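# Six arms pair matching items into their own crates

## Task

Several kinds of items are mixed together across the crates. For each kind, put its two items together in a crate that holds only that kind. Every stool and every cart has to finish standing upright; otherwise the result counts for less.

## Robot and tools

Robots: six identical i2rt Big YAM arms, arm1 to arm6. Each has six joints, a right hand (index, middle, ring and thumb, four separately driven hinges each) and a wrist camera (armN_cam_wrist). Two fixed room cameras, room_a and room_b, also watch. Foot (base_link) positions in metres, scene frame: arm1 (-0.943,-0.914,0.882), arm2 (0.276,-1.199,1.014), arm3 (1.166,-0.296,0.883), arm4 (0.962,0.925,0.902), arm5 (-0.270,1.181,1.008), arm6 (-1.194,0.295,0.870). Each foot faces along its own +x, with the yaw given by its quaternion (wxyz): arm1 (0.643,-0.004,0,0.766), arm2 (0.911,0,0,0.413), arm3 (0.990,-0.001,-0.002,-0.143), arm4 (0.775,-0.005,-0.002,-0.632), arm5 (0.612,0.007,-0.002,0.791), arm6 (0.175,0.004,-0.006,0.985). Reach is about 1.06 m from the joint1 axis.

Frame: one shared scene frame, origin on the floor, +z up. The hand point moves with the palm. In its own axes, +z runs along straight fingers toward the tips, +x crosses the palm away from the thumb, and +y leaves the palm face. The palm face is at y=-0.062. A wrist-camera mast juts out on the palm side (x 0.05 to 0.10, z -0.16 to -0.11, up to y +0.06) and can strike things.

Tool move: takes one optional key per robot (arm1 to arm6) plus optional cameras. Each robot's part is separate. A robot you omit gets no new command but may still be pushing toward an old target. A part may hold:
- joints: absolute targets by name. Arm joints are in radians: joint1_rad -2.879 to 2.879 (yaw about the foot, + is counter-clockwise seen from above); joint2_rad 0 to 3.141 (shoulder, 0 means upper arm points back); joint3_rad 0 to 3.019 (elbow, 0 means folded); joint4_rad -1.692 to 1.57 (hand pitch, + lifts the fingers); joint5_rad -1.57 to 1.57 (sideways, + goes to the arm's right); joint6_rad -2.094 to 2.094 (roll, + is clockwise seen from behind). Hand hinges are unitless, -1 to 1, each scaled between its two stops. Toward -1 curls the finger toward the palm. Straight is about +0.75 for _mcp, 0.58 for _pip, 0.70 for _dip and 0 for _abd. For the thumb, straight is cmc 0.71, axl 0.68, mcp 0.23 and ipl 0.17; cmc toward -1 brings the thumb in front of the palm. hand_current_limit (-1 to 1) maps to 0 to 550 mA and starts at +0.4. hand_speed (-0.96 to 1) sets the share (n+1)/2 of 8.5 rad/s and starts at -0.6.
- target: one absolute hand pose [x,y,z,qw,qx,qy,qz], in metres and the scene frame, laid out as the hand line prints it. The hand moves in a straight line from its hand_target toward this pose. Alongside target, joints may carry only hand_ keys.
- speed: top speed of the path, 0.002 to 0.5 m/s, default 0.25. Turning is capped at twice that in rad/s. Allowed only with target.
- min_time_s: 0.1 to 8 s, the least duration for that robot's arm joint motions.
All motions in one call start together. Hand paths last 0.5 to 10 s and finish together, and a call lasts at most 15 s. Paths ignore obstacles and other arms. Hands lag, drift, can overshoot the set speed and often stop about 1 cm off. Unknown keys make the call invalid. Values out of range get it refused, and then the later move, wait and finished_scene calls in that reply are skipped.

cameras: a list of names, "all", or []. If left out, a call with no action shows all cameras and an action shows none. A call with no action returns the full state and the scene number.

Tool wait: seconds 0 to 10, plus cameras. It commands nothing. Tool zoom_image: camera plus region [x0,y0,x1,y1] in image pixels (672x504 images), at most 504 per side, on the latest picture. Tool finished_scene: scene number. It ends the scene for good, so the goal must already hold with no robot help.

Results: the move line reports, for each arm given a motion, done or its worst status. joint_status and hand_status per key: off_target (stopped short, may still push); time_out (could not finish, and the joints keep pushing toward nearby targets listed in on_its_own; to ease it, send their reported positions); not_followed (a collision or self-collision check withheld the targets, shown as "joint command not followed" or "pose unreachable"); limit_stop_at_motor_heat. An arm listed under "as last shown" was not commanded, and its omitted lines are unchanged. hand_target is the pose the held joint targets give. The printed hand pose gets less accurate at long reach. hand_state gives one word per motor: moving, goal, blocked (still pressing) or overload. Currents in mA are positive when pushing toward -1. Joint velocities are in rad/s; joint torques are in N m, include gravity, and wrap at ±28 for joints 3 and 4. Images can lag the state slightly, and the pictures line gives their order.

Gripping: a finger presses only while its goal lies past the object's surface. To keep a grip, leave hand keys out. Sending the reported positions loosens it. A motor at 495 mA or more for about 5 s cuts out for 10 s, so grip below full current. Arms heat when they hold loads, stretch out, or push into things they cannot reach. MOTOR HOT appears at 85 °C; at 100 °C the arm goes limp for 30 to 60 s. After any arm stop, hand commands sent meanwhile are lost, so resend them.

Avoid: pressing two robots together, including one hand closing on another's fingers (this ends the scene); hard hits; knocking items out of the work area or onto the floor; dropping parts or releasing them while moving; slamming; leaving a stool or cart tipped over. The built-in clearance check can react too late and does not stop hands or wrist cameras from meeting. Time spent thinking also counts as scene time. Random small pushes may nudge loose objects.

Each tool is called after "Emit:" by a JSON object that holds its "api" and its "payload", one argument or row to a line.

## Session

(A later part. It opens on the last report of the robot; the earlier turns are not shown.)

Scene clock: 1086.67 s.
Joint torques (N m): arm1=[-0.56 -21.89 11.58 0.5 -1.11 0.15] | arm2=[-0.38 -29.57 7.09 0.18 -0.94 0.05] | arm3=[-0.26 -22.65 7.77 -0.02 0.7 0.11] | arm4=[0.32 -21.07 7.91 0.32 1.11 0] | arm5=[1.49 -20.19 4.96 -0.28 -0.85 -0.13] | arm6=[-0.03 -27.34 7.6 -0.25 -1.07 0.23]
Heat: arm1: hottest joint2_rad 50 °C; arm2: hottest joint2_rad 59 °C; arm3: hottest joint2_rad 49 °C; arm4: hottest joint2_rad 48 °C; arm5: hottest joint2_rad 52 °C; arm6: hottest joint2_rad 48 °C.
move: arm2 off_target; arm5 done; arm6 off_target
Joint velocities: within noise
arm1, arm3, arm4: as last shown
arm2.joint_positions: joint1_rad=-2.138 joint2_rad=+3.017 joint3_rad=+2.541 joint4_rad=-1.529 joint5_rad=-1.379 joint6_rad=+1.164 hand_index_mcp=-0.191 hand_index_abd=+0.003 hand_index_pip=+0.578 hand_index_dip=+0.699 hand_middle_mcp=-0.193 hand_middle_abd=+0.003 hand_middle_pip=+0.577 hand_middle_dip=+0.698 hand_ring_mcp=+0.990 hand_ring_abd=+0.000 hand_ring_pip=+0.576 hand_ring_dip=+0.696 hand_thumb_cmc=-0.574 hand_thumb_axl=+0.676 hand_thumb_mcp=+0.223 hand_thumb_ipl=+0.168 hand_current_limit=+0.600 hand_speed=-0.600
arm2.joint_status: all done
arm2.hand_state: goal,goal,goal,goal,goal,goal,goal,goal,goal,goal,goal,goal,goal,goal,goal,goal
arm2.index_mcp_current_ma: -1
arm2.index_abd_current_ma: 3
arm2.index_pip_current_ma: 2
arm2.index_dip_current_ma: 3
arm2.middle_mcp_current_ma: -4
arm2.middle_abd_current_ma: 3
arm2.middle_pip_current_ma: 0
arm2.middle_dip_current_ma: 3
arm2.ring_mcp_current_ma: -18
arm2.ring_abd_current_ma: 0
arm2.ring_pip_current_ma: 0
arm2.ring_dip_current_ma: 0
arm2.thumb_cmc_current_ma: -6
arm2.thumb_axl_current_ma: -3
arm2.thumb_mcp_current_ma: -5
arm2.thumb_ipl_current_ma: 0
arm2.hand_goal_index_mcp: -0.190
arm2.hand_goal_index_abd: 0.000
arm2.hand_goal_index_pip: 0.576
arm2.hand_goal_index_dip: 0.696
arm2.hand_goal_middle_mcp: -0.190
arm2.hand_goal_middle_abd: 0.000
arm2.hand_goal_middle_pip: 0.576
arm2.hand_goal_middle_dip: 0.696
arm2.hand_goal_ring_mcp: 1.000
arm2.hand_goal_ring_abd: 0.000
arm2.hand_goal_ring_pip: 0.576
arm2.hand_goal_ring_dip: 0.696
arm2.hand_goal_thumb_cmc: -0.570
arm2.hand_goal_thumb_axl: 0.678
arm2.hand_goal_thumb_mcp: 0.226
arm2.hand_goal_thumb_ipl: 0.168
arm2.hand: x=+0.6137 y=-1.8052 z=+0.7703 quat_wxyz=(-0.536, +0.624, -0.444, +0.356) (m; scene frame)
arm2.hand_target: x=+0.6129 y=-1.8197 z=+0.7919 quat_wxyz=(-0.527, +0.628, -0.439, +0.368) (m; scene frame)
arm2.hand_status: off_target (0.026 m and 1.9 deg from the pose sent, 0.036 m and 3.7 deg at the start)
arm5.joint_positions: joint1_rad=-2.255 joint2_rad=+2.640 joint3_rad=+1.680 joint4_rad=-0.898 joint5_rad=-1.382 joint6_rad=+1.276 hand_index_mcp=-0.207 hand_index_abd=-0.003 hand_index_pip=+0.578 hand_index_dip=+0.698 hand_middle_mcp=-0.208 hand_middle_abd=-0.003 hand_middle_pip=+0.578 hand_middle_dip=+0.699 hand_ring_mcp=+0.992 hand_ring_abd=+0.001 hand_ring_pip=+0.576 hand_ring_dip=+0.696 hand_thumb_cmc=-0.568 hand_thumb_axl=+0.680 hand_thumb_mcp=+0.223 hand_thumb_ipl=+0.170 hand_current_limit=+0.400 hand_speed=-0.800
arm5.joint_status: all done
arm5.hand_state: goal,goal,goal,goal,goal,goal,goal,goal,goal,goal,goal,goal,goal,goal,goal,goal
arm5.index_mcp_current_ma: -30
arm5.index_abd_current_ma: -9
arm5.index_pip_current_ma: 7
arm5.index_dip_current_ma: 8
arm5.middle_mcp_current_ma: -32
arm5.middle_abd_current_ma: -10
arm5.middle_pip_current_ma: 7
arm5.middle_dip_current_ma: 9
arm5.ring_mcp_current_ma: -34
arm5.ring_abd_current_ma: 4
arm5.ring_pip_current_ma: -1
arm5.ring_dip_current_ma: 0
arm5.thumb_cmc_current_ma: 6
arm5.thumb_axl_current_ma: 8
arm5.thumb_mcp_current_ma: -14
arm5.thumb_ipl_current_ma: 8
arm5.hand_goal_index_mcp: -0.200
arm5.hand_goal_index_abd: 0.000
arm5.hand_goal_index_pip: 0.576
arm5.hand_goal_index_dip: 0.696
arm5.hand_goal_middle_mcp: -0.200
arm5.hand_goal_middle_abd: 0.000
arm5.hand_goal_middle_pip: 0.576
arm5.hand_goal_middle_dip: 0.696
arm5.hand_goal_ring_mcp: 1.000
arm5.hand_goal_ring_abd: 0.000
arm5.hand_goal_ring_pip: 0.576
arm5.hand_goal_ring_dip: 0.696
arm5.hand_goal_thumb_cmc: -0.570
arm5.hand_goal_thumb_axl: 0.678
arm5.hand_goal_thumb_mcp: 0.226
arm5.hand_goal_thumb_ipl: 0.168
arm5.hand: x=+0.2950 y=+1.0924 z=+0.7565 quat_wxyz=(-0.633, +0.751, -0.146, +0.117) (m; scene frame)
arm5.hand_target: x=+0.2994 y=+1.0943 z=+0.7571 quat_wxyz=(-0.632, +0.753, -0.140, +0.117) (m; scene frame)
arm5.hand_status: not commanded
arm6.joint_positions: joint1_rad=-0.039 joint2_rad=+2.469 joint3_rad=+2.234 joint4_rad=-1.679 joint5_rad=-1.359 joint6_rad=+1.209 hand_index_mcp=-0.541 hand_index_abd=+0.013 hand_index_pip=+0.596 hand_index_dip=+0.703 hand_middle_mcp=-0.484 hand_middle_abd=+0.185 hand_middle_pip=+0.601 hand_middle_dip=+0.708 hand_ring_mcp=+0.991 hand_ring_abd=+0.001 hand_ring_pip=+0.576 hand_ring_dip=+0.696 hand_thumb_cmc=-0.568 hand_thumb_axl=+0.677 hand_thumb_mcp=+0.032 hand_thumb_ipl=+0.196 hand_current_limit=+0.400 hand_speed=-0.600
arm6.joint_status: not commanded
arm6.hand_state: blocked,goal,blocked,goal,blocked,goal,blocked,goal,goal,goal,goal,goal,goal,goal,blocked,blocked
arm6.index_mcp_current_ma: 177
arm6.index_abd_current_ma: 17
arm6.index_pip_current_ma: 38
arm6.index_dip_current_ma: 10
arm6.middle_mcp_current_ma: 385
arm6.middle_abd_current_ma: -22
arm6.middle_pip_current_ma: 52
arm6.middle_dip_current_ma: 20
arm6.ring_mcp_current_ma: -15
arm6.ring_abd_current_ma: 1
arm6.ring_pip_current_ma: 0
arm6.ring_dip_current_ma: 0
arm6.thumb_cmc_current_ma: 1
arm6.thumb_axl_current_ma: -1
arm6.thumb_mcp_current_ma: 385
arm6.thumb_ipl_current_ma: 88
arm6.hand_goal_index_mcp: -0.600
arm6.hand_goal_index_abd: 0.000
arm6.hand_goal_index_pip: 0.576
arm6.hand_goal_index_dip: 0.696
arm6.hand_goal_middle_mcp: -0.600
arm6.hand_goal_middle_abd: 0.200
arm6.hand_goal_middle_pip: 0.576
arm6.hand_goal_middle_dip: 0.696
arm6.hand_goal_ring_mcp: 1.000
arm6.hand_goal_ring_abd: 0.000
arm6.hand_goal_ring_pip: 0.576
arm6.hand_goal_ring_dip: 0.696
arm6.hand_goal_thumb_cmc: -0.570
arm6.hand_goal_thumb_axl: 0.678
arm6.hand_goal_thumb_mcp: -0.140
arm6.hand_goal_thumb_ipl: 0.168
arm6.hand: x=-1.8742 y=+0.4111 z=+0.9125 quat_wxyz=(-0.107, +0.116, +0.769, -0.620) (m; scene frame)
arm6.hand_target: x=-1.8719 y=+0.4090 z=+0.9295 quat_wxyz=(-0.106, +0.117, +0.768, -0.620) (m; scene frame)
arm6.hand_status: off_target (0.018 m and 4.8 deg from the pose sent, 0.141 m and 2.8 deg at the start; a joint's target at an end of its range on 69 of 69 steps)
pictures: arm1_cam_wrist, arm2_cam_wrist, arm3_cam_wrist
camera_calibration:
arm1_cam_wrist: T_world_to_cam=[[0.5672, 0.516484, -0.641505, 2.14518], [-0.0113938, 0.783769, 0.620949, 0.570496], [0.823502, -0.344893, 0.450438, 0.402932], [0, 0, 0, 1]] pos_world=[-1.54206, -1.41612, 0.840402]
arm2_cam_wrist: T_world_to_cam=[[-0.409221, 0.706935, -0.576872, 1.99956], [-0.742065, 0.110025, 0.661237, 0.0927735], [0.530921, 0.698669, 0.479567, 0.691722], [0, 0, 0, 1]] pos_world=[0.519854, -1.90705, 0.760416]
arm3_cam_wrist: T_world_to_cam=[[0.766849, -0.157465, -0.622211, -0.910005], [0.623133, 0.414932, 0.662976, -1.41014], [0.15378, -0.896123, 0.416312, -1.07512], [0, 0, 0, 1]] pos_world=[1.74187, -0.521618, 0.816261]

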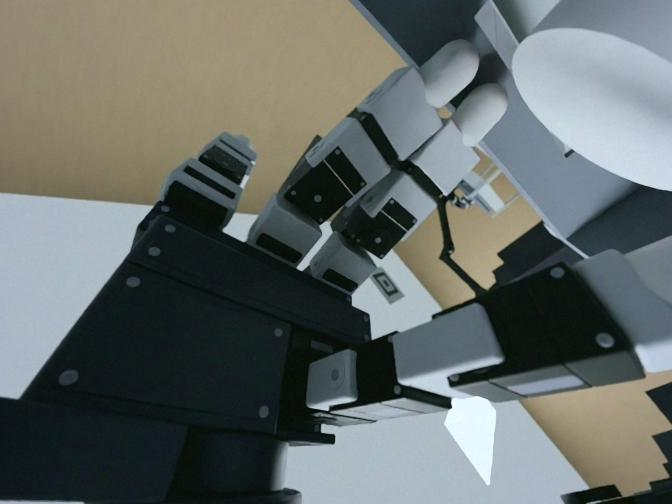

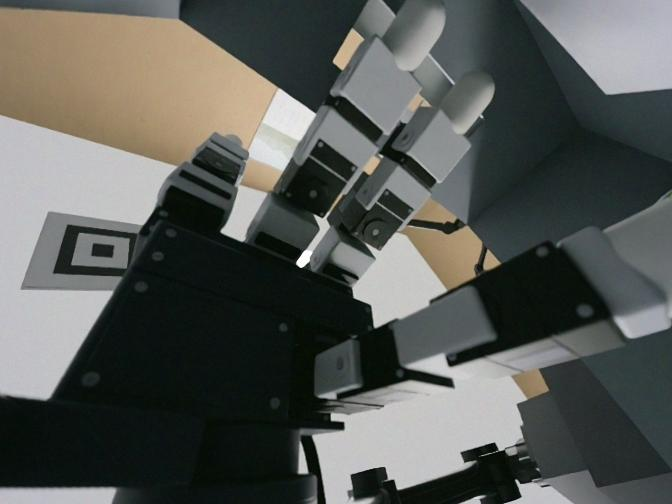

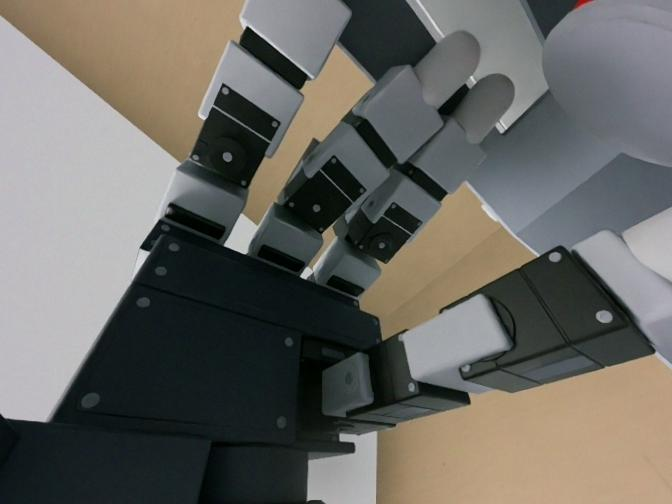

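Emit:
{"api": "move", "payload": {
  "arm1": {"target":[-1.4340,-1.481,0.814,0.1986,-0.2367,0.7286,-0.6113],"speed":0.06},
  "arm2": {"target":[0.604,-1.820,0.752,-0.5265,0.6275,-0.4394,0.3681],"speed":0.06},
  "arm3": {"target":[1.768,-0.648,0.838,-0.1226,0.1462,0.7521,-0.631],"speed":0.06},
  "arm4": {"joints":{"joint1_rad":-1.0},"min_time_s":7},
  "arm5": {"target":[0.2994,1.0942,0.93,-0.632,0.7533,-0.1396,0.1172],"speed":0.12},
  "arm6": {"joints":{"joint1_rad":2.027},"min_time_s":7},
  "cameras": ["arm1_cam_wrist","arm2_cam_wrist","arm3_cam_wrist","arm4_cam_wrist","arm5_cam_wrist","arm6_cam_wrist"]
}}

Scene clock: 1191.70 s.
Joint torques (N m): arm1=[-0.62 -20.01 10.51 0.91 -1.11 0.06] | arm2=[-0.56 -25.41 10.7 -0.44 -0.81 -0.09] | arm3=[-0.26 -22.53 9.63 -0.98 0.71 0.15] | arm4=[2.32 -21.13 8.17 0.28 1.09 0.01] | arm5=[1.67 -20.19 4.82 -0.24 -0.9 -0.05] | arm6=[-1.73 -27.34 7.49 -0.25 -1.07 0.24]
Heat: arm1: hottest joint2_rad 51 °C; arm2: hottest joint2_rad 66 °C; arm3: hottest joint2_rad 50 °C; arm4: hottest joint2_rad 49 °C; arm5: hottest joint2_rad 53 °C; arm6: hottest joint2_rad 51 °C.
move: arm1 moving; arm2 moving; arm3 moving; arm4 done; arm5 moving; arm6 done
Joint velocities: arm1=[within noise] | arm2=[within noise] | arm3=[within noise] | arm4=[-0.161 0.005 -0.012 0.002 0.081 -0.007] | arm5=[within noise] | arm6=[0.151 0.005 -0.002 0.012 0.007 -0.007]
arm1.joint_positions: joint1_rad=+2.048 joint2_rad=+2.564 joint3_rad=+2.210 joint4_rad=-1.080 joint5_rad=-1.387 joint6_rad=+1.702 hand_index_mcp=-0.190 hand_index_abd=+0.004 hand_index_pip=+0.576 hand_index_dip=+0.696 hand_middle_mcp=-0.191 hand_middle_abd=+0.192 hand_middle_pip=+0.578 hand_middle_dip=+0.699 hand_ring_mcp=+0.991 hand_ring_abd=+0.003 hand_ring_pip=+0.574 hand_ring_dip=+0.696 hand_thumb_cmc=-0.569 hand_thumb_axl=+0.676 hand_thumb_mcp=+0.223 hand_thumb_ipl=+0.169 hand_current_limit=+0.600 hand_speed=-0.600
arm1.joint_status: not commanded
arm1.hand_state: goal,goal,goal,goal,goal,goal,goal,goal,goal,goal,goal,goal,goal,goal,goal,goal
arm1.index_mcp_current_ma: -1
arm1.index_abd_current_ma: 13
arm1.index_pip_current_ma: 0
arm1.index_dip_current_ma: 0
arm1.middle_mcp_current_ma: -4
arm1.middle_abd_current_ma: -27
arm1.middle_pip_current_ma: 6
arm1.middle_dip_current_ma: 10
arm1.ring_mcp_current_ma: -39
arm1.ring_abd_current_ma: 8
arm1.ring_pip_current_ma: -7
arm1.ring_dip_current_ma: 0
arm1.thumb_cmc_current_ma: 5
arm1.thumb_axl_current_ma: -7
arm1.thumb_mcp_current_ma: -16
arm1.thumb_ipl_current_ma: 4
arm1.hand_goal_index_mcp: -0.190
arm1.hand_goal_index_abd: 0.000
arm1.hand_goal_index_pip: 0.576
arm1.hand_goal_index_dip: 0.696
arm1.hand_goal_middle_mcp: -0.190
arm1.hand_goal_middle_abd: 0.200
arm1.hand_goal_middle_pip: 0.576
arm1.hand_goal_middle_dip: 0.696
arm1.hand_goal_ring_mcp: 1.000
arm1.hand_goal_ring_abd: 0.000
arm1.hand_goal_ring_pip: 0.576
arm1.hand_goal_ring_dip: 0.696
arm1.hand_goal_thumb_cmc: -0.570
arm1.hand_goal_thumb_axl: 0.678
arm1.hand_goal_thumb_mcp: 0.226
arm1.hand_goal_thumb_ipl: 0.168
arm1.hand: x=-1.4272 y=-1.4772 z=+0.8421 quat_wxyz=(+0.196, -0.238, +0.728, -0.612) (m; scene frame)
arm1.hand_target: x=-1.4324 y=-1.4794 z=+0.8144 quat_wxyz=(+0.197, -0.236, +0.729, -0.612) (m; scene frame)
arm1.hand_status: moving (0.029 m and 0.4 deg from the pose sent, 0.034 m and 0.8 deg at the start)
arm2.joint_positions: joint1_rad=-2.148 joint2_rad=+3.076 joint3_rad=+2.606 joint4_rad=-1.540 joint5_rad=-1.377 joint6_rad=+1.155 hand_index_mcp=-0.191 hand_index_abd=+0.003 hand_index_pip=+0.578 hand_index_dip=+0.699 hand_middle_mcp=-0.193 hand_middle_abd=+0.003 hand_middle_pip=+0.577 hand_middle_dip=+0.698 hand_ring_mcp=+0.990 hand_ring_abd=+0.000 hand_ring_pip=+0.576 hand_ring_dip=+0.696 hand_thumb_cmc=-0.574 hand_thumb_axl=+0.676 hand_thumb_mcp=+0.223 hand_thumb_ipl=+0.168 hand_current_limit=+0.600 hand_speed=-0.600
arm2.joint_status: not commanded
arm2.hand_state: goal,goal,goal,goal,goal,goal,goal,goal,goal,goal,goal,goal,goal,goal,goal,goal
arm2.index_mcp_current_ma: -1
arm2.index_abd_current_ma: 3
arm2.index_pip_current_ma: 2
arm2.index_dip_current_ma: 3
arm2.middle_mcp_current_ma: -4
arm2.middle_abd_current_ma: 3
arm2.middle_pip_current_ma: 0
arm2.middle_dip_current_ma: 3
arm2.ring_mcp_current_ma: -18
arm2.ring_abd_current_ma: 0
arm2.ring_pip_current_ma: 0
arm2.ring_dip_current_ma: 0
arm2.thumb_cmc_current_ma: -6
arm2.thumb_axl_current_ma: -3
arm2.thumb_mcp_current_ma: -5
arm2.thumb_ipl_current_ma: 0
arm2.hand_goal_index_mcp: -0.190
arm2.hand_goal_index_abd: 0.000
arm2.hand_goal_index_pip: 0.576
arm2.hand_goal_index_dip: 0.696
arm2.hand_goal_middle_mcp: -0.190
arm2.hand_goal_middle_abd: 0.000
arm2.hand_goal_middle_pip: 0.576
arm2.hand_goal_middle_dip: 0.696
arm2.hand_goal_ring_mcp: 1.000
arm2.hand_goal_ring_abd: 0.000
arm2.hand_goal_ring_pip: 0.576
arm2.hand_goal_ring_dip: 0.696
arm2.hand_goal_thumb_cmc: -0.570
arm2.hand_goal_thumb_axl: 0.678
arm2.hand_goal_thumb_mcp: 0.226
arm2.hand_goal_thumb_ipl: 0.168
arm2.hand: x=+0.6068 y=-1.8070 z=+0.7487 quat_wxyz=(-0.534, +0.623, -0.446, +0.358) (m; scene frame)
arm2.hand_target: x=+0.6038 y=-1.8194 z=+0.7524 quat_wxyz=(-0.525, +0.628, -0.441, +0.369) (m; scene frame)
arm2.hand_status: moving (0.014 m and 1.7 deg from the pose sent, 0.025 m and 1.9 deg at the start)
arm3.joint_positions: joint1_rad=-0.023 joint2_rad=+2.481 joint3_rad=+1.956 joint4_rad=-1.507 joint5_rad=+1.377 joint6_rad=-1.153 hand_index_mcp=-0.255 hand_index_abd=+0.003 hand_index_pip=+0.576 hand_index_dip=+0.695 hand_middle_mcp=-0.252 hand_middle_abd=+0.191 hand_middle_pip=+0.576 hand_middle_dip=+0.694 hand_ring_mcp=-0.238 hand_ring_abd=-0.001 hand_ring_pip=+0.575 hand_ring_dip=+0.694 hand_thumb_cmc=-0.573 hand_thumb_axl=+0.677 hand_thumb_mcp=+0.223 hand_thumb_ipl=+0.168 hand_current_limit=+0.600 hand_speed=-0.600
arm3.joint_status: not commanded
arm3.hand_state: goal,goal,goal,goal,goal,goal,goal,goal,overload,goal,goal,goal,goal,goal,goal,goal
arm3.index_mcp_current_ma: -4
arm3.index_abd_current_ma: 1
arm3.index_pip_current_ma: 0
arm3.index_dip_current_ma: 0
arm3.middle_mcp_current_ma: -1
arm3.middle_abd_current_ma: -6
arm3.middle_pip_current_ma: 0
arm3.middle_dip_current_ma: -1
arm3.ring_mcp_current_ma: 0
arm3.ring_abd_current_ma: 0
arm3.ring_pip_current_ma: 0
arm3.ring_dip_current_ma: -1
arm3.thumb_cmc_current_ma: -1
arm3.thumb_axl_current_ma: 0
arm3.thumb_mcp_current_ma: -2
arm3.thumb_ipl_current_ma: 0
arm3.hand_goal_index_mcp: -0.250
arm3.hand_goal_index_abd: 0.000
arm3.hand_goal_index_pip: 0.576
arm3.hand_goal_index_dip: 0.696
arm3.hand_goal_middle_mcp: -0.250
arm3.hand_goal_middle_abd: 0.200
arm3.hand_goal_middle_pip: 0.576
arm3.hand_goal_middle_dip: 0.696
arm3.hand_goal_ring_mcp: 1.000
arm3.hand_goal_ring_abd: 0.000
arm3.hand_goal_ring_pip: 0.576
arm3.hand_goal_ring_dip: 0.696
arm3.hand_goal_thumb_cmc: -0.570
arm3.hand_goal_thumb_axl: 0.678
arm3.hand_goal_thumb_mcp: 0.226
arm3.hand_goal_thumb_ipl: 0.168
arm3.hand: x=+1.7509 y=-0.6488 z=+0.8236 quat_wxyz=(-0.141, +0.134, +0.754, -0.628) (m; scene frame)
arm3.hand_target: x=+1.7673 y=-0.6476 z=+0.8382 quat_wxyz=(-0.122, +0.146, +0.752, -0.631) (m; scene frame)
arm3.hand_status: moving (0.022 m and 2.5 deg from the pose sent, 0.024 m and 1.9 deg at the start)
arm4.joint_positions: joint1_rad=-1.008 joint2_rad=+2.144 joint3_rad=+1.573 joint4_rad=-0.634 joint5_rad=+1.378 joint6_rad=-1.954 hand_index_mcp=-0.354 hand_index_abd=-0.013 hand_index_pip=+0.601 hand_index_dip=+0.707 hand_middle_mcp=-0.379 hand_middle_abd=-0.015 hand_middle_pip=+0.613 hand_middle_dip=+0.710 hand_ring_mcp=+0.991 hand_ring_abd=-0.001 hand_ring_pip=+0.576 hand_ring_dip=+0.696 hand_thumb_cmc=-0.535 hand_thumb_axl=+0.683 hand_thumb_mcp=+0.102 hand_thumb_ipl=+0.198 hand_current_limit=+0.400 hand_speed=-0.600
arm4.joint_status: all done
arm4.hand_state: blocked,goal,blocked,goal,blocked,goal,blocked,goal,goal,goal,goal,goal,blocked,goal,blocked,blocked
arm4.index_mcp_current_ma: 385
arm4.index_abd_current_ma: -11
arm4.index_pip_current_ma: 39
arm4.index_dip_current_ma: 11
arm4.middle_mcp_current_ma: 385
arm4.middle_abd_current_ma: -15
arm4.middle_pip_current_ma: 68
arm4.middle_dip_current_ma: 17
arm4.ring_mcp_current_ma: -9
arm4.ring_abd_current_ma: 0
arm4.ring_pip_current_ma: 0
arm4.ring_dip_current_ma: 0
arm4.thumb_cmc_current_ma: 63
arm4.thumb_axl_current_ma: 5
arm4.thumb_mcp_current_ma: 385
arm4.thumb_ipl_current_ma: 75
arm4.hand_goal_index_mcp: -0.500
arm4.hand_goal_index_abd: 0.000
arm4.hand_goal_index_pip: 0.576
arm4.hand_goal_index_dip: 0.696
arm4.hand_goal_middle_mcp: -0.500
arm4.hand_goal_middle_abd: 0.000
arm4.hand_goal_middle_pip: 0.576
arm4.hand_goal_middle_dip: 0.696
arm4.hand_goal_ring_mcp: 1.000
arm4.hand_goal_ring_abd: 0.000
arm4.hand_goal_ring_pip: 0.576
arm4.hand_goal_ring_dip: 0.696
arm4.hand_goal_thumb_cmc: -0.570
arm4.hand_goal_thumb_axl: 0.678
arm4.hand_goal_thumb_mcp: -0.060
arm4.hand_goal_thumb_ipl: 0.168
arm4.hand: x=+0.3755 y=+0.5765 z=+0.9288 quat_wxyz=(-0.584, +0.703, +0.313, -0.260) (m; scene frame)
arm4.hand_target: x=+0.3744 y=+0.5679 z=+0.9415 quat_wxyz=(-0.581, +0.704, +0.309, -0.269) (m; scene frame)
arm4.hand_status: not commanded
arm5.joint_positions: joint1_rad=-2.255 joint2_rad=+2.297 joint3_rad=+1.564 joint4_rad=-1.106 joint5_rad=-1.382 joint6_rad=+1.276 hand_index_mcp=-0.207 hand_index_abd=-0.003 hand_index_pip=+0.578 hand_index_dip=+0.698 hand_middle_mcp=-0.208 hand_middle_abd=-0.003 hand_middle_pip=+0.578 hand_middle_dip=+0.699 hand_ring_mcp=+0.992 hand_ring_abd=+0.001 hand_ring_pip=+0.576 hand_ring_dip=+0.696 hand_thumb_cmc=-0.568 hand_thumb_axl=+0.680 hand_thumb_mcp=+0.223 hand_thumb_ipl=+0.170 hand_current_limit=+0.400 hand_speed=-0.800
arm5.joint_status: not commanded
arm5.hand_state: goal,goal,goal,goal,goal,goal,goal,goal,goal,goal,goal,goal,goal,goal,goal,goal
arm5.index_mcp_current_ma: -30
arm5.index_abd_current_ma: -9
arm5.index_pip_current_ma: 7
arm5.index_dip_current_ma: 8
arm5.middle_mcp_current_ma: -32
arm5.middle_abd_current_ma: -9
arm5.middle_pip_current_ma: 7
arm5.middle_dip_current_ma: 9
arm5.ring_mcp_current_ma: -34
arm5.ring_abd_current_ma: 4
arm5.ring_pip_current_ma: -1
arm5.ring_dip_current_ma: 0
arm5.thumb_cmc_current_ma: 5
arm5.thumb_axl_current_ma: 8
arm5.thumb_mcp_current_ma: -14
arm5.thumb_ipl_current_ma: 8
arm5.hand_goal_index_mcp: -0.200
arm5.hand_goal_index_abd: 0.000
arm5.hand_goal_index_pip: 0.576
arm5.hand_goal_index_dip: 0.696
arm5.hand_goal_middle_mcp: -0.200
arm5.hand_goal_middle_abd: 0.000
arm5.hand_goal_middle_pip: 0.576
arm5.hand_goal_middle_dip: 0.696
arm5.hand_goal_ring_mcp: 1.000
arm5.hand_goal_ring_abd: 0.000
arm5.hand_goal_ring_pip: 0.576
arm5.hand_goal_ring_dip: 0.696
arm5.hand_goal_thumb_cmc: -0.570
arm5.hand_goal_thumb_axl: 0.678
arm5.hand_goal_thumb_mcp: 0.226
arm5.hand_goal_thumb_ipl: 0.168
arm5.hand: x=+0.3017 y=+1.0878 z=+0.9279 quat_wxyz=(-0.631, +0.753, -0.140, +0.124) (m; scene frame)
arm5.hand_target: x=+0.2994 y=+1.0942 z=+0.9299 quat_wxyz=(-0.632, +0.753, -0.140, +0.117) (m; scene frame)
arm5.hand_status: moving (0.007 m and 0.8 deg from the pose sent, 0.174 m and 0.8 deg at the start)
arm6.joint_positions: joint1_rad=+2.036 joint2_rad=+2.469 joint3_rad=+2.234 joint4_rad=-1.679 joint5_rad=-1.359 joint6_rad=+1.209 hand_index_mcp=-0.541 hand_index_abd=+0.013 hand_index_pip=+0.596 hand_index_dip=+0.704 hand_middle_mcp=-0.485 hand_middle_abd=+0.185 hand_middle_pip=+0.602 hand_middle_dip=+0.709 hand_ring_mcp=+0.991 hand_ring_abd=+0.001 hand_ring_pip=+0.576 hand_ring_dip=+0.696 hand_thumb_cmc=-0.568 hand_thumb_axl=+0.677 hand_thumb_mcp=+0.032 hand_thumb_ipl=+0.196 hand_current_limit=+0.400 hand_speed=-0.600
arm6.joint_status: all done
arm6.hand_state: blocked,goal,blocked,goal,blocked,goal,blocked,goal,goal,goal,goal,goal,goal,goal,blocked,blocked
arm6.index_mcp_current_ma: 176
arm6.index_abd_current_ma: 17
arm6.index_pip_current_ma: 38
arm6.index_dip_current_ma: 11
arm6.middle_mcp_current_ma: 385
arm6.middle_abd_current_ma: -22
arm6.middle_pip_current_ma: 53
arm6.middle_dip_current_ma: 21
arm6.ring_mcp_current_ma: -15
arm6.ring_abd_current_ma: 1
arm6.ring_pip_current_ma: 0
arm6.ring_dip_current_ma: 0
arm6.thumb_cmc_current_ma: 1
arm6.thumb_axl_current_ma: -1
arm6.thumb_mcp_current_ma: 385
arm6.thumb_ipl_current_ma: 88
arm6.hand_goal_index_mcp: -0.600
arm6.hand_goal_index_abd: 0.000
arm6.hand_goal_index_pip: 0.576
arm6.hand_goal_index_dip: 0.696
arm6.hand_goal_middle_mcp: -0.600
arm6.hand_goal_middle_abd: 0.200
arm6.hand_goal_middle_pip: 0.576
arm6.hand_goal_middle_dip: 0.696
arm6.hand_goal_ring_mcp: 1.000
arm6.hand_goal_ring_abd: 0.000
arm6.hand_goal_ring_pip: 0.576
arm6.hand_goal_ring_dip: 0.696
arm6.hand_goal_thumb_cmc: -0.570
arm6.hand_goal_thumb_axl: 0.678
arm6.hand_goal_thumb_mcp: -0.140
arm6.hand_goal_thumb_ipl: 0.168
arm6.hand: x=-0.9670 y=-0.3584 z=+0.8963 quat_wxyz=(+0.488, -0.596, +0.495, -0.402) (m; scene frame)
arm6.hand_target: x=-0.9731 y=-0.3581 z=+0.9134 quat_wxyz=(+0.487, -0.592, +0.499, -0.404) (m; scene frame)
arm6.hand_status: not commanded
pictures: arm1_cam_wrist, arm2_cam_wrist, arm3_cam_wrist, arm4_cam_wrist, arm5_cam_wrist, arm6_cam_wrist
camera_calibration:
arm1_cam_wrist: T_world_to_cam=[[0.55633, 0.507874, -0.657694, 2.13329], [-0.000670553, 0.79176, 0.610832, 0.61058], [0.830961, -0.339383, 0.44082, 0.433638], [0, 0, 0, 1]] pos_world=[-1.54674, -1.41971, 0.838935]
arm2_cam_wrist: T_world_to_cam=[[-0.404182, 0.708627, -0.578346, 1.98663], [-0.740741, 0.117353, 0.661462, 0.114401], [0.536601, 0.695755, 0.477477, 0.699862], [0, 0, 0, 1]] pos_world=[0.512154, -1.90813, 0.739117]
arm3_cam_wrist: T_world_to_cam=[[0.760128, -0.157554, -0.630383, -0.884447], [0.631168, 0.409529, 0.658721, -1.42782], [0.154376, -0.89859, 0.410737, -1.06289], [0, 0, 0, 1]] pos_world=[1.73757, -0.509716, 0.819563]
arm4_cam_wrist: T_world_to_cam=[[-0.472079, -0.64005, -0.606199, 1.14963], [0.179229, -0.742969, 0.644883, -0.284184], [-0.863145, 0.195786, 0.465456, -0.0944022], [0, 0, 0, 1]] pos_world=[0.512165, 0.543162, 0.924108]
arm5_cam_wrist: T_world_to_cam=[[-0.791331, 0.201864, -0.577101, 0.592029], [-0.604387, -0.400724, 0.688576, -0.0666842], [-0.0922597, 0.893684, 0.439109, -1.22543], [0, 0, 0, 1]] pos_world=[0.31513, 0.948919, 0.925676]
arm6_cam_wrist: T_world_to_cam=[[-0.324419, 0.730665, -0.600734, 0.513554], [-0.682751, 0.258672, 0.68333, -1.23157], [0.654678, 0.631837, 0.414944, 0.602614], [0, 0, 0, 1]] pos_world=[-1.06877, -0.437417, 0.900027]

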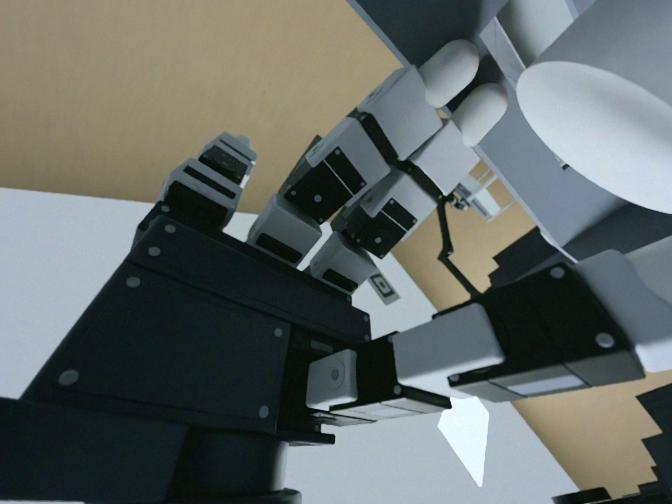

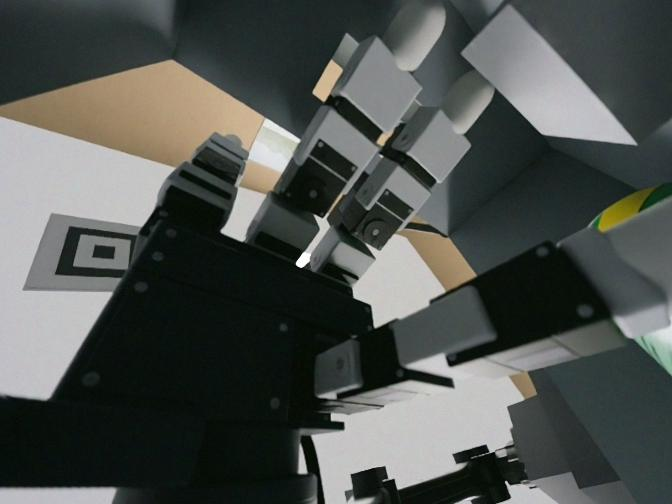

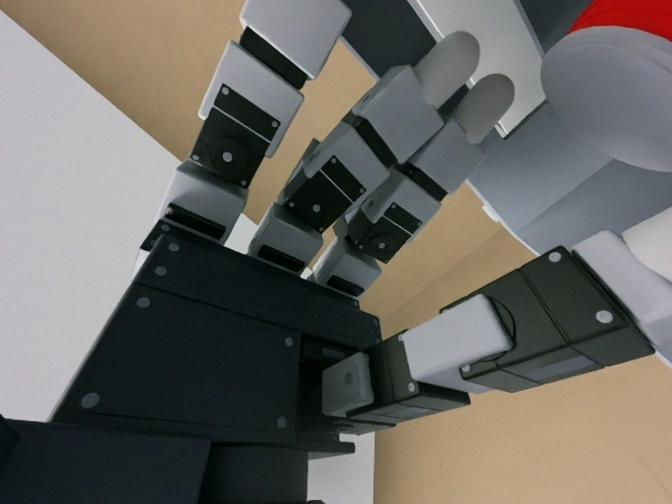

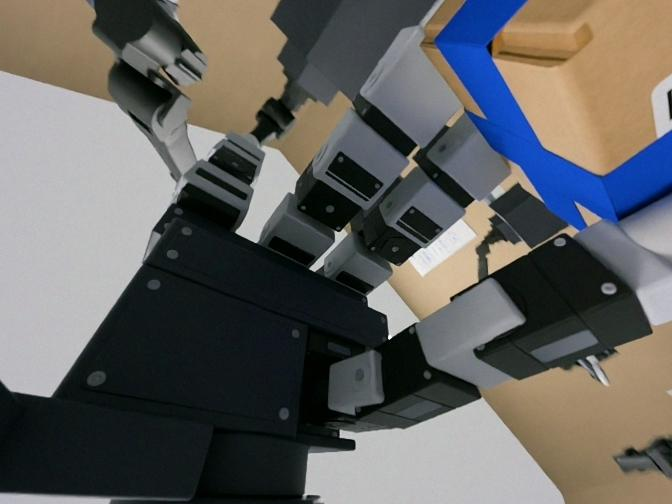

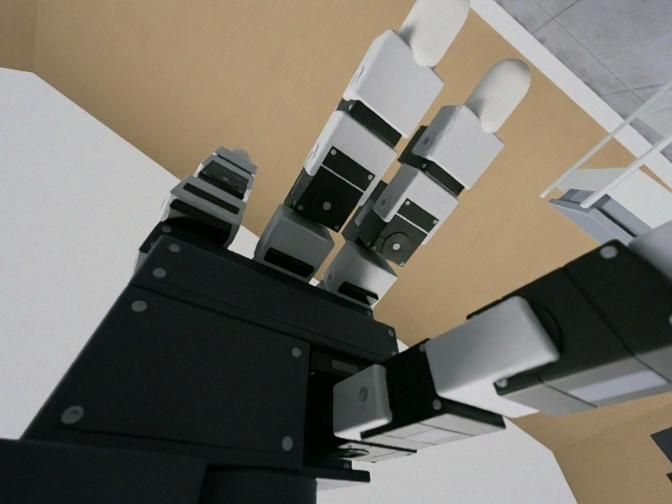

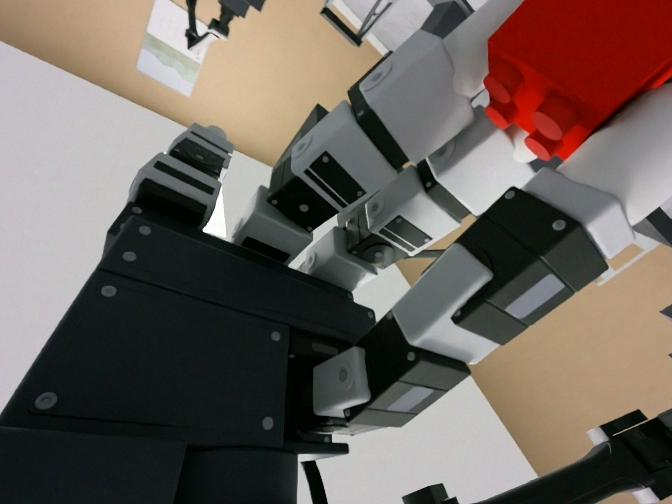

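Emit:
{"api": "move", "payload": {
  "arm1": {"target":[-1.430,-1.475,0.845,0.1772,-0.2531,0.7791,-0.5455],"speed":0.08,"joints":{"hand_index_mcp":-0.08,"hand_middle_mcp":-0.08}},
  "arm2": {"joints":{"hand_current_limit":0.4,"hand_index_mcp":-0.45,"hand_middle_mcp":-0.45,"hand_thumb_mcp":0.16}},
  "arm3": {"target":[1.772,-0.642,0.79,-0.1226,0.1462,0.7521,-0.631],"speed":0.08},
  "arm4": {"joints":{"joint1_rad":-1.745},"min_time_s":7},
  "arm5": {"joints":{"joint1_rad":-0.1},"min_time_s":5.5},
  "arm6": {"target":[-0.9855,-0.2033,0.72,0.4924,-0.5869,0.4924,-0.4131],"speed":0.1},
  "cameras": ["arm1_cam_wrist","arm2_cam_wrist","arm3_cam_wrist","arm6_cam_wrist","room_a","room_b"]
}}

Scene clock: 1280.20 s.
Joint torques (N m): arm1=[0.56 -25.76 9.2 0.1 -0.65 0.18] | arm2=[-0.62 -25.52 10.65 -0.44 -0.76 -0.1] | arm3=[0.38 -21.95 10.14 -0.59 0.68 0.14] | arm4=[1.79 -20.72 7.98 0.29 1.09 -0.01] | arm5=[0.73 -20.19 5 -0.2 -0.91 -0.06] | arm6=[-0.09 -20.54 4.26 0.75 -1.09 0.19]
Heat: arm1: hottest joint2_rad 52 °C; arm2: hottest joint2_rad 59 °C; arm3: hottest joint2_rad 49 °C; arm4: hottest joint2_rad 50 °C; arm5: hottest joint2_rad 56 °C; arm6: hottest joint2_rad 50 °C.
move: arm1 off_target; arm2 off_target; arm3 off_target; arm4 done; arm5 done; arm6 done
Joint velocities: within noise
arm1.joint_positions: joint1_rad=+2.060 joint2_rad=+2.555 joint3_rad=+2.210 joint4_rad=-1.127 joint5_rad=-1.221 joint6_rad=+1.694 hand_index_mcp=-0.086 hand_index_abd=+0.008 hand_index_pip=+0.573 hand_index_dip=+0.693 hand_middle_mcp=-0.075 hand_middle_abd=+0.196 hand_middle_pip=+0.582 hand_middle_dip=+0.693 hand_ring_mcp=+0.991 hand_ring_abd=+0.003 hand_ring_pip=+0.574 hand_ring_dip=+0.696 hand_thumb_cmc=-0.569 hand_thumb_axl=+0.676 hand_thumb_mcp=+0.223 hand_thumb_ipl=+0.169 hand_current_limit=+0.600 hand_speed=-0.600
arm1.joint_status: all done
arm1.hand_state: goal,goal,goal,goal,goal,goal,goal,goal,goal,goal,goal,goal,goal,goal,goal,goal
arm1.index_mcp_current_ma: -25
arm1.index_abd_current_ma: 27
arm1.index_pip_current_ma: -10
arm1.index_dip_current_ma: -10
arm1.middle_mcp_current_ma: 23
arm1.middle_abd_current_ma: -15
arm1.middle_pip_current_ma: 24
arm1.middle_dip_current_ma: -10
arm1.ring_mcp_current_ma: -39
arm1.ring_abd_current_ma: 8
arm1.ring_pip_current_ma: -7
arm1.ring_dip_current_ma: 0
arm1.thumb_cmc_current_ma: 5
arm1.thumb_axl_current_ma: -7
arm1.thumb_mcp_current_ma: -16
arm1.thumb_ipl_current_ma: 4
arm1.hand_goal_index_mcp: -0.080
arm1.hand_goal_index_abd: 0.000
arm1.hand_goal_index_pip: 0.576
arm1.hand_goal_index_dip: 0.696
arm1.hand_goal_middle_mcp: -0.080
arm1.hand_goal_middle_abd: 0.200
arm1.hand_goal_middle_pip: 0.576
arm1.hand_goal_middle_dip: 0.696
arm1.hand_goal_ring_mcp: 1.000
arm1.hand_goal_ring_abd: 0.000
arm1.hand_goal_ring_pip: 0.576
arm1.hand_goal_ring_dip: 0.696
arm1.hand_goal_thumb_cmc: -0.570
arm1.hand_goal_thumb_axl: 0.678
arm1.hand_goal_thumb_mcp: 0.226
arm1.hand_goal_thumb_ipl: 0.168
arm1.hand: x=-1.4297 y=-1.4643 z=+0.8244 quat_wxyz=(+0.183, -0.244, +0.779, -0.547) (m; scene frame)
arm1.hand_target: x=-1.4296 y=-1.4747 z=+0.8448 quat_wxyz=(+0.177, -0.253, +0.779, -0.546) (m; scene frame)
arm1.hand_status: off_target (0.023 m and 1.2 deg from the pose sent, 0.004 m and 10.0 deg at the start)
arm2.joint_positions: joint1_rad=-2.148 joint2_rad=+3.078 joint3_rad=+2.606 joint4_rad=-1.541 joint5_rad=-1.378 joint6_rad=+1.154 hand_index_mcp=-0.427 hand_index_abd=+0.005 hand_index_pip=+0.583 hand_index_dip=+0.700 hand_middle_mcp=-0.442 hand_middle_abd=-0.001 hand_middle_pip=+0.578 hand_middle_dip=+0.698 hand_ring_mcp=+0.990 hand_ring_abd=+0.000 hand_ring_pip=+0.576 hand_ring_dip=+0.696 hand_thumb_cmc=-0.574 hand_thumb_axl=+0.676 hand_thumb_mcp=+0.161 hand_thumb_ipl=+0.168 hand_current_limit=+0.400 hand_speed=-0.600
arm2.joint_status: hand_index_mcp off_target (ended at -0.427, target -0.450); the others done
arm2.hand_state: blocked,goal,goal,goal,goal,goal,goal,goal,goal,goal,goal,goal,goal,goal,goal,goal
arm2.index_mcp_current_ma: 58
arm2.index_abd_current_ma: 6
arm2.index_pip_current_ma: 12
arm2.index_dip_current_ma: 6
arm2.middle_mcp_current_ma: 14
arm2.middle_abd_current_ma: -1
arm2.middle_pip_current_ma: 3
arm2.middle_dip_current_ma: 3
arm2.ring_mcp_current_ma: -18
arm2.ring_abd_current_ma: 0
arm2.ring_pip_current_ma: 0
arm2.ring_dip_current_ma: 0
arm2.thumb_cmc_current_ma: -6
arm2.thumb_axl_current_ma: -3
arm2.thumb_mcp_current_ma: 2
arm2.thumb_ipl_current_ma: 0
arm2.hand_goal_index_mcp: -0.450
arm2.hand_goal_index_abd: 0.000
arm2.hand_goal_index_pip: 0.576
arm2.hand_goal_index_dip: 0.696
arm2.hand_goal_middle_mcp: -0.450
arm2.hand_goal_middle_abd: 0.000
arm2.hand_goal_middle_pip: 0.576
arm2.hand_goal_middle_dip: 0.696
arm2.hand_goal_ring_mcp: 1.000
arm2.hand_goal_ring_abd: 0.000
arm2.hand_goal_ring_pip: 0.576
arm2.hand_goal_ring_dip: 0.696
arm2.hand_goal_thumb_cmc: -0.570
arm2.hand_goal_thumb_axl: 0.678
arm2.hand_goal_thumb_mcp: 0.160
arm2.hand_goal_thumb_ipl: 0.168
arm2.hand: x=+0.6064 y=-1.8063 z=+0.7476 quat_wxyz=(-0.534, +0.622, -0.447, +0.358) (m; scene frame)
arm2.hand_target: x=+0.6038 y=-1.8193 z=+0.7523 quat_wxyz=(-0.525, +0.628, -0.441, +0.369) (m; scene frame)
arm2.hand_status: not commanded
arm3.joint_positions: joint1_rad=-0.013 joint2_rad=+2.559 joint3_rad=+1.986 joint4_rad=-1.507 joint5_rad=+1.372 joint6_rad=-1.104 hand_index_mcp=-0.254 hand_index_abd=+0.003 hand_index_pip=+0.576 hand_index_dip=+0.695 hand_middle_mcp=-0.252 hand_middle_abd=+0.191 hand_middle_pip=+0.576 hand_middle_dip=+0.694 hand_ring_mcp=-0.238 hand_ring_abd=-0.001 hand_ring_pip=+0.575 hand_ring_dip=+0.694 hand_thumb_cmc=-0.572 hand_thumb_axl=+0.677 hand_thumb_mcp=+0.223 hand_thumb_ipl=+0.168 hand_current_limit=+0.600 hand_speed=-0.600
arm3.joint_status: not commanded
arm3.hand_state: goal,goal,goal,goal,goal,goal,goal,goal,overload,goal,goal,goal,goal,goal,goal,goal
arm3.index_mcp_current_ma: -3
arm3.index_abd_current_ma: 1
arm3.index_pip_current_ma: 0
arm3.index_dip_current_ma: 0
arm3.middle_mcp_current_ma: -1
arm3.middle_abd_current_ma: -6
arm3.middle_pip_current_ma: 0
arm3.middle_dip_current_ma: -1
arm3.ring_mcp_current_ma: 0
arm3.ring_abd_current_ma: 0
arm3.ring_pip_current_ma: 0
arm3.ring_dip_current_ma: -1
arm3.thumb_cmc_current_ma: -1
arm3.thumb_axl_current_ma: 0
arm3.thumb_mcp_current_ma: -2
arm3.thumb_ipl_current_ma: 0
arm3.hand_goal_index_mcp: -0.250
arm3.hand_goal_index_abd: 0.000
arm3.hand_goal_index_pip: 0.576
arm3.hand_goal_index_dip: 0.696
arm3.hand_goal_middle_mcp: -0.250
arm3.hand_goal_middle_abd: 0.200
arm3.hand_goal_middle_pip: 0.576
arm3.hand_goal_middle_dip: 0.696
arm3.hand_goal_ring_mcp: 1.000
arm3.hand_goal_ring_abd: 0.000
arm3.hand_goal_ring_pip: 0.576
arm3.hand_goal_ring_dip: 0.696
arm3.hand_goal_thumb_cmc: -0.570
arm3.hand_goal_thumb_axl: 0.678
arm3.hand_goal_thumb_mcp: 0.226
arm3.hand_goal_thumb_ipl: 0.168
arm3.hand: x=+1.7528 y=-0.6426 z=+0.7819 quat_wxyz=(-0.141, +0.134, +0.753, -0.628) (m; scene frame)
arm3.hand_target: x=+1.7711 y=-0.6416 z=+0.7904 quat_wxyz=(-0.122, +0.146, +0.753, -0.631) (m; scene frame)
arm3.hand_status: off_target (0.021 m and 2.6 deg from the pose sent, 0.040 m and 2.5 deg at the start)
arm4.joint_positions: joint1_rad=-1.736 joint2_rad=+2.144 joint3_rad=+1.573 joint4_rad=-0.634 joint5_rad=+1.378 joint6_rad=-1.954 hand_index_mcp=-0.354 hand_index_abd=-0.013 hand_index_pip=+0.601 hand_index_dip=+0.707 hand_middle_mcp=-0.379 hand_middle_abd=-0.015 hand_middle_pip=+0.613 hand_middle_dip=+0.710 hand_ring_mcp=+0.991 hand_ring_abd=-0.001 hand_ring_pip=+0.576 hand_ring_dip=+0.696 hand_thumb_cmc=-0.535 hand_thumb_axl=+0.683 hand_thumb_mcp=+0.102 hand_thumb_ipl=+0.198 hand_current_limit=+0.400 hand_speed=-0.600
arm4.joint_status: all done
arm4.hand_state: blocked,goal,blocked,goal,blocked,goal,blocked,goal,goal,goal,goal,goal,blocked,goal,blocked,blocked
arm4.index_mcp_current_ma: 385
arm4.index_abd_current_ma: -11
arm4.index_pip_current_ma: 39
arm4.index_dip_current_ma: 11
arm4.middle_mcp_current_ma: 385
arm4.middle_abd_current_ma: -15
arm4.middle_pip_current_ma: 68
arm4.middle_dip_current_ma: 17
arm4.ring_mcp_current_ma: -9
arm4.ring_abd_current_ma: 0
arm4.ring_pip_current_ma: 0
arm4.ring_dip_current_ma: 0
arm4.thumb_cmc_current_ma: 63
arm4.thumb_axl_current_ma: 5
arm4.thumb_mcp_current_ma: 385
arm4.thumb_ipl_current_ma: 75
arm4.hand_goal_index_mcp: -0.500
arm4.hand_goal_index_abd: 0.000
arm4.hand_goal_index_pip: 0.576
arm4.hand_goal_index_dip: 0.696
arm4.hand_goal_middle_mcp: -0.500
arm4.hand_goal_middle_abd: 0.000
arm4.hand_goal_middle_pip: 0.576
arm4.hand_goal_middle_dip: 0.696
arm4.hand_goal_ring_mcp: 1.000
arm4.hand_goal_ring_abd: 0.000
arm4.hand_goal_ring_pip: 0.576
arm4.hand_goal_ring_dip: 0.696
arm4.hand_goal_thumb_cmc: -0.570
arm4.hand_goal_thumb_axl: 0.678
arm4.hand_goal_thumb_mcp: -0.060
arm4.hand_goal_thumb_ipl: 0.168
arm4.hand: x=+0.2918 y=+1.0552 z=+0.9244 quat_wxyz=(-0.636, +0.770, +0.044, -0.032) (m; scene frame)
arm4.hand_target: x=+0.2874 y=+1.0610 z=+0.9370 quat_wxyz=(-0.637, +0.770, +0.033, -0.037) (m; scene frame)
arm4.hand_status: not commanded
arm5.joint_positions: joint1_rad=-0.095 joint2_rad=+2.297 joint3_rad=+1.564 joint4_rad=-1.106 joint5_rad=-1.382 joint6_rad=+1.276 hand_index_mcp=-0.206 hand_index_abd=-0.003 hand_index_pip=+0.578 hand_index_dip=+0.698 hand_middle_mcp=-0.206 hand_middle_abd=-0.003 hand_middle_pip=+0.578 hand_middle_dip=+0.699 hand_ring_mcp=+0.992 hand_ring_abd=+0.001 hand_ring_pip=+0.576 hand_ring_dip=+0.696 hand_thumb_cmc=-0.568 hand_thumb_axl=+0.680 hand_thumb_mcp=+0.224 hand_thumb_ipl=+0.170 hand_current_limit=+0.400 hand_speed=-0.800
arm5.joint_status: all done
arm5.hand_state: goal,goal,goal,goal,goal,goal,goal,goal,goal,goal,goal,goal,goal,goal,goal,goal
arm5.index_mcp_current_ma: -23
arm5.index_abd_current_ma: -8
arm5.index_pip_current_ma: 6
arm5.index_dip_current_ma: 8
arm5.middle_mcp_current_ma: -24
arm5.middle_abd_current_ma: -9
arm5.middle_pip_current_ma: 6
arm5.middle_dip_current_ma: 9
arm5.ring_mcp_current_ma: -34
arm5.ring_abd_current_ma: 4
arm5.ring_pip_current_ma: -1
arm5.ring_dip_current_ma: 0
arm5.thumb_cmc_current_ma: 5
arm5.thumb_axl_current_ma: 8
arm5.thumb_mcp_current_ma: -10
arm5.thumb_ipl_current_ma: 7
arm5.hand_goal_index_mcp: -0.200
arm5.hand_goal_index_abd: 0.000
arm5.hand_goal_index_pip: 0.576
arm5.hand_goal_index_dip: 0.696
arm5.hand_goal_middle_mcp: -0.200
arm5.hand_goal_middle_abd: 0.000
arm5.hand_goal_middle_pip: 0.576
arm5.hand_goal_middle_dip: 0.696
arm5.hand_goal_ring_mcp: 1.000
arm5.hand_goal_ring_abd: 0.000
arm5.hand_goal_ring_pip: 0.576
arm5.hand_goal_ring_dip: 0.696
arm5.hand_goal_thumb_cmc: -0.570
arm5.hand_goal_thumb_axl: 0.678
arm5.hand_goal_thumb_mcp: 0.226
arm5.hand_goal_thumb_ipl: 0.168
arm5.hand: x=-0.5113 y=+1.7101 z=+0.9427 quat_wxyz=(-0.414, +0.472, +0.604, -0.491) (m; scene frame)
arm5.hand_target: x=-0.5077 y=+1.7081 z=+0.9446 quat_wxyz=(-0.412, +0.476, +0.601, -0.492) (m; scene frame)
arm5.hand_status: not commanded
arm6.joint_positions: joint1_rad=+2.031 joint2_rad=+2.388 joint3_rad=+1.476 joint4_rad=-1.035 joint5_rad=-1.385 joint6_rad=+1.181 hand_index_mcp=-0.541 hand_index_abd=+0.013 hand_index_pip=+0.596 hand_index_dip=+0.704 hand_middle_mcp=-0.485 hand_middle_abd=+0.185 hand_middle_pip=+0.602 hand_middle_dip=+0.709 hand_ring_mcp=+0.991 hand_ring_abd=+0.001 hand_ring_pip=+0.576 hand_ring_dip=+0.696 hand_thumb_cmc=-0.569 hand_thumb_axl=+0.677 hand_thumb_mcp=+0.032 hand_thumb_ipl=+0.196 hand_current_limit=+0.400 hand_speed=-0.600
arm6.joint_status: not commanded
arm6.hand_state: blocked,goal,blocked,goal,blocked,goal,blocked,goal,goal,goal,goal,goal,goal,goal,blocked,blocked
arm6.index_mcp_current_ma: 176
arm6.index_abd_current_ma: 17
arm6.index_pip_current_ma: 38
arm6.index_dip_current_ma: 11
arm6.middle_mcp_current_ma: 385
arm6.middle_abd_current_ma: -22
arm6.middle_pip_current_ma: 54
arm6.middle_dip_current_ma: 21
arm6.ring_mcp_current_ma: -15
arm6.ring_abd_current_ma: 1
arm6.ring_pip_current_ma: 0
arm6.ring_dip_current_ma: 0
arm6.thumb_cmc_current_ma: 1
arm6.thumb_axl_current_ma: -1
arm6.thumb_mcp_current_ma: 385
arm6.thumb_ipl_current_ma: 88
arm6.hand_goal_index_mcp: -0.600
arm6.hand_goal_index_abd: 0.000
arm6.hand_goal_index_pip: 0.576
arm6.hand_goal_index_dip: 0.696
arm6.hand_goal_middle_mcp: -0.600
arm6.hand_goal_middle_abd: 0.200
arm6.hand_goal_middle_pip: 0.576
arm6.hand_goal_middle_dip: 0.696
arm6.hand_goal_ring_mcp: 1.000
arm6.hand_goal_ring_abd: 0.000
arm6.hand_goal_ring_pip: 0.576
arm6.hand_goal_ring_dip: 0.696
arm6.hand_goal_thumb_cmc: -0.570
arm6.hand_goal_thumb_axl: 0.678
arm6.hand_goal_thumb_mcp: -0.140
arm6.hand_goal_thumb_ipl: 0.168
arm6.hand: x=-0.9853 y=-0.2020 z=+0.7176 quat_wxyz=(+0.494, -0.587, +0.493, -0.410) (m; scene frame)
arm6.hand_target: x=-0.9855 y=-0.2033 z=+0.7200 quat_wxyz=(+0.493, -0.587, +0.492, -0.413) (m; scene frame)
arm6.hand_status: done (0.003 m and 0.5 deg from the pose sent, 0.236 m and 1.8 deg at the start)
pictures: arm1_cam_wrist, arm2_cam_wrist, arm3_cam_wrist, arm6_cam_wrist, room_a, room_b
camera_calibration:
arm1_cam_wrist: T_world_to_cam=[[0.509816, 0.600565, -0.615962, 2.15131], [0.0545016, 0.692013, 0.719824, 0.454127], [0.858555, -0.400549, 0.320068, 0.49729], [0, 0, 0, 1]] pos_world=[-1.54847, -1.40707, 0.839065]
arm2_cam_wrist: T_world_to_cam=[[-0.403684, 0.710345, -0.576584, 1.98684], [-0.740681, 0.1162, 0.661731, 0.112445], [0.537057, 0.694195, 0.479232, 0.695804], [0, 0, 0, 1]] pos_world=[0.511654, -1.90743, 0.737717]
arm3_cam_wrist: T_world_to_cam=[[0.759203, -0.157964, -0.631394, -0.908949], [0.632331, 0.408809, 0.658052, -1.40602], [0.154171, -0.898845, 0.410254, -1.03992], [0, 0, 0, 1]] pos_world=[1.73947, -0.503516, 0.777963]
arm6_cam_wrist: T_world_to_cam=[[-0.301979, 0.738026, -0.603429, 0.311576], [-0.697364, 0.260567, 0.667674, -1.1652], [0.649994, 0.622433, 0.435987, 0.568341], [0, 0, 0, 1]] pos_world=[-1.0879, -0.280092, 0.7182]

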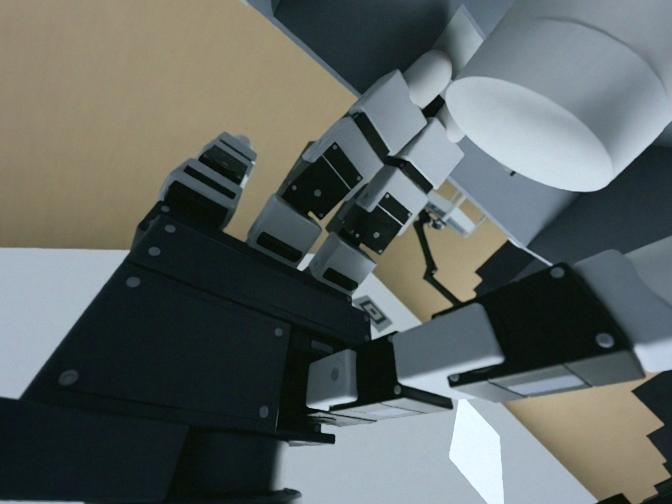

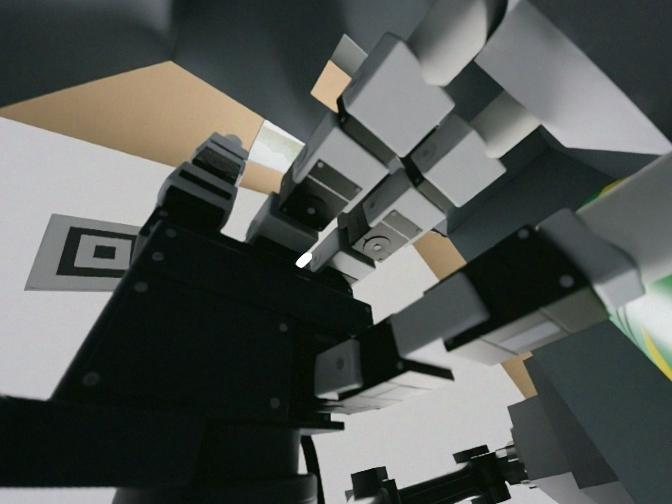

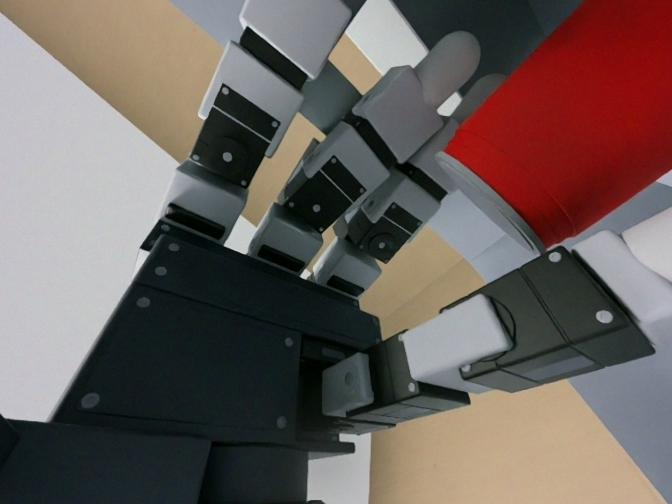

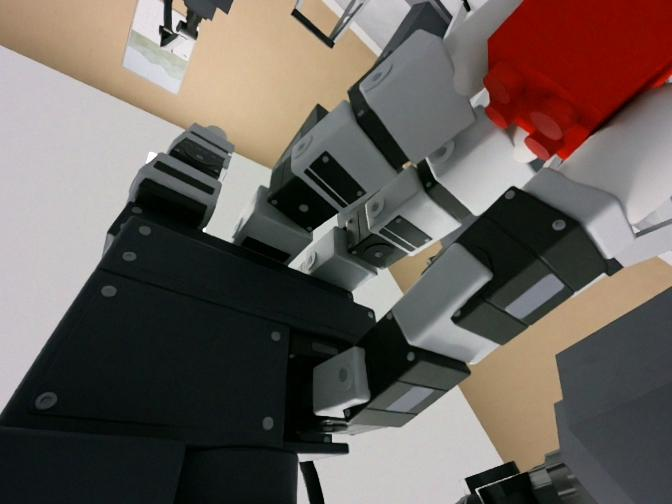

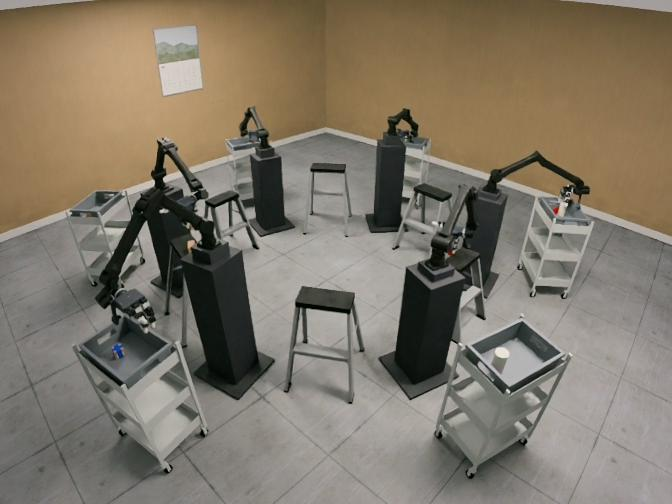

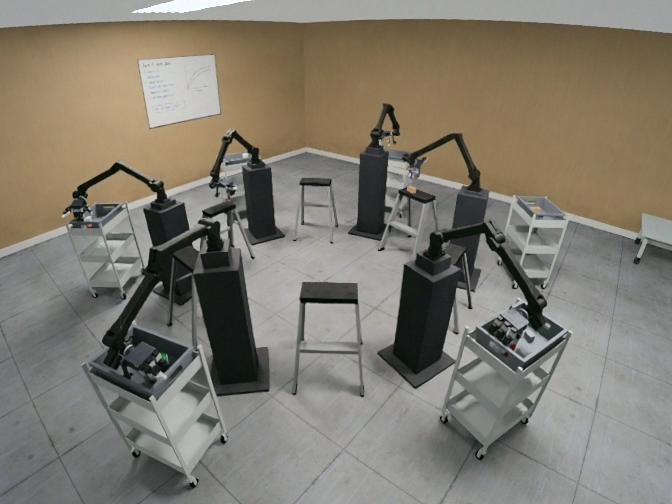

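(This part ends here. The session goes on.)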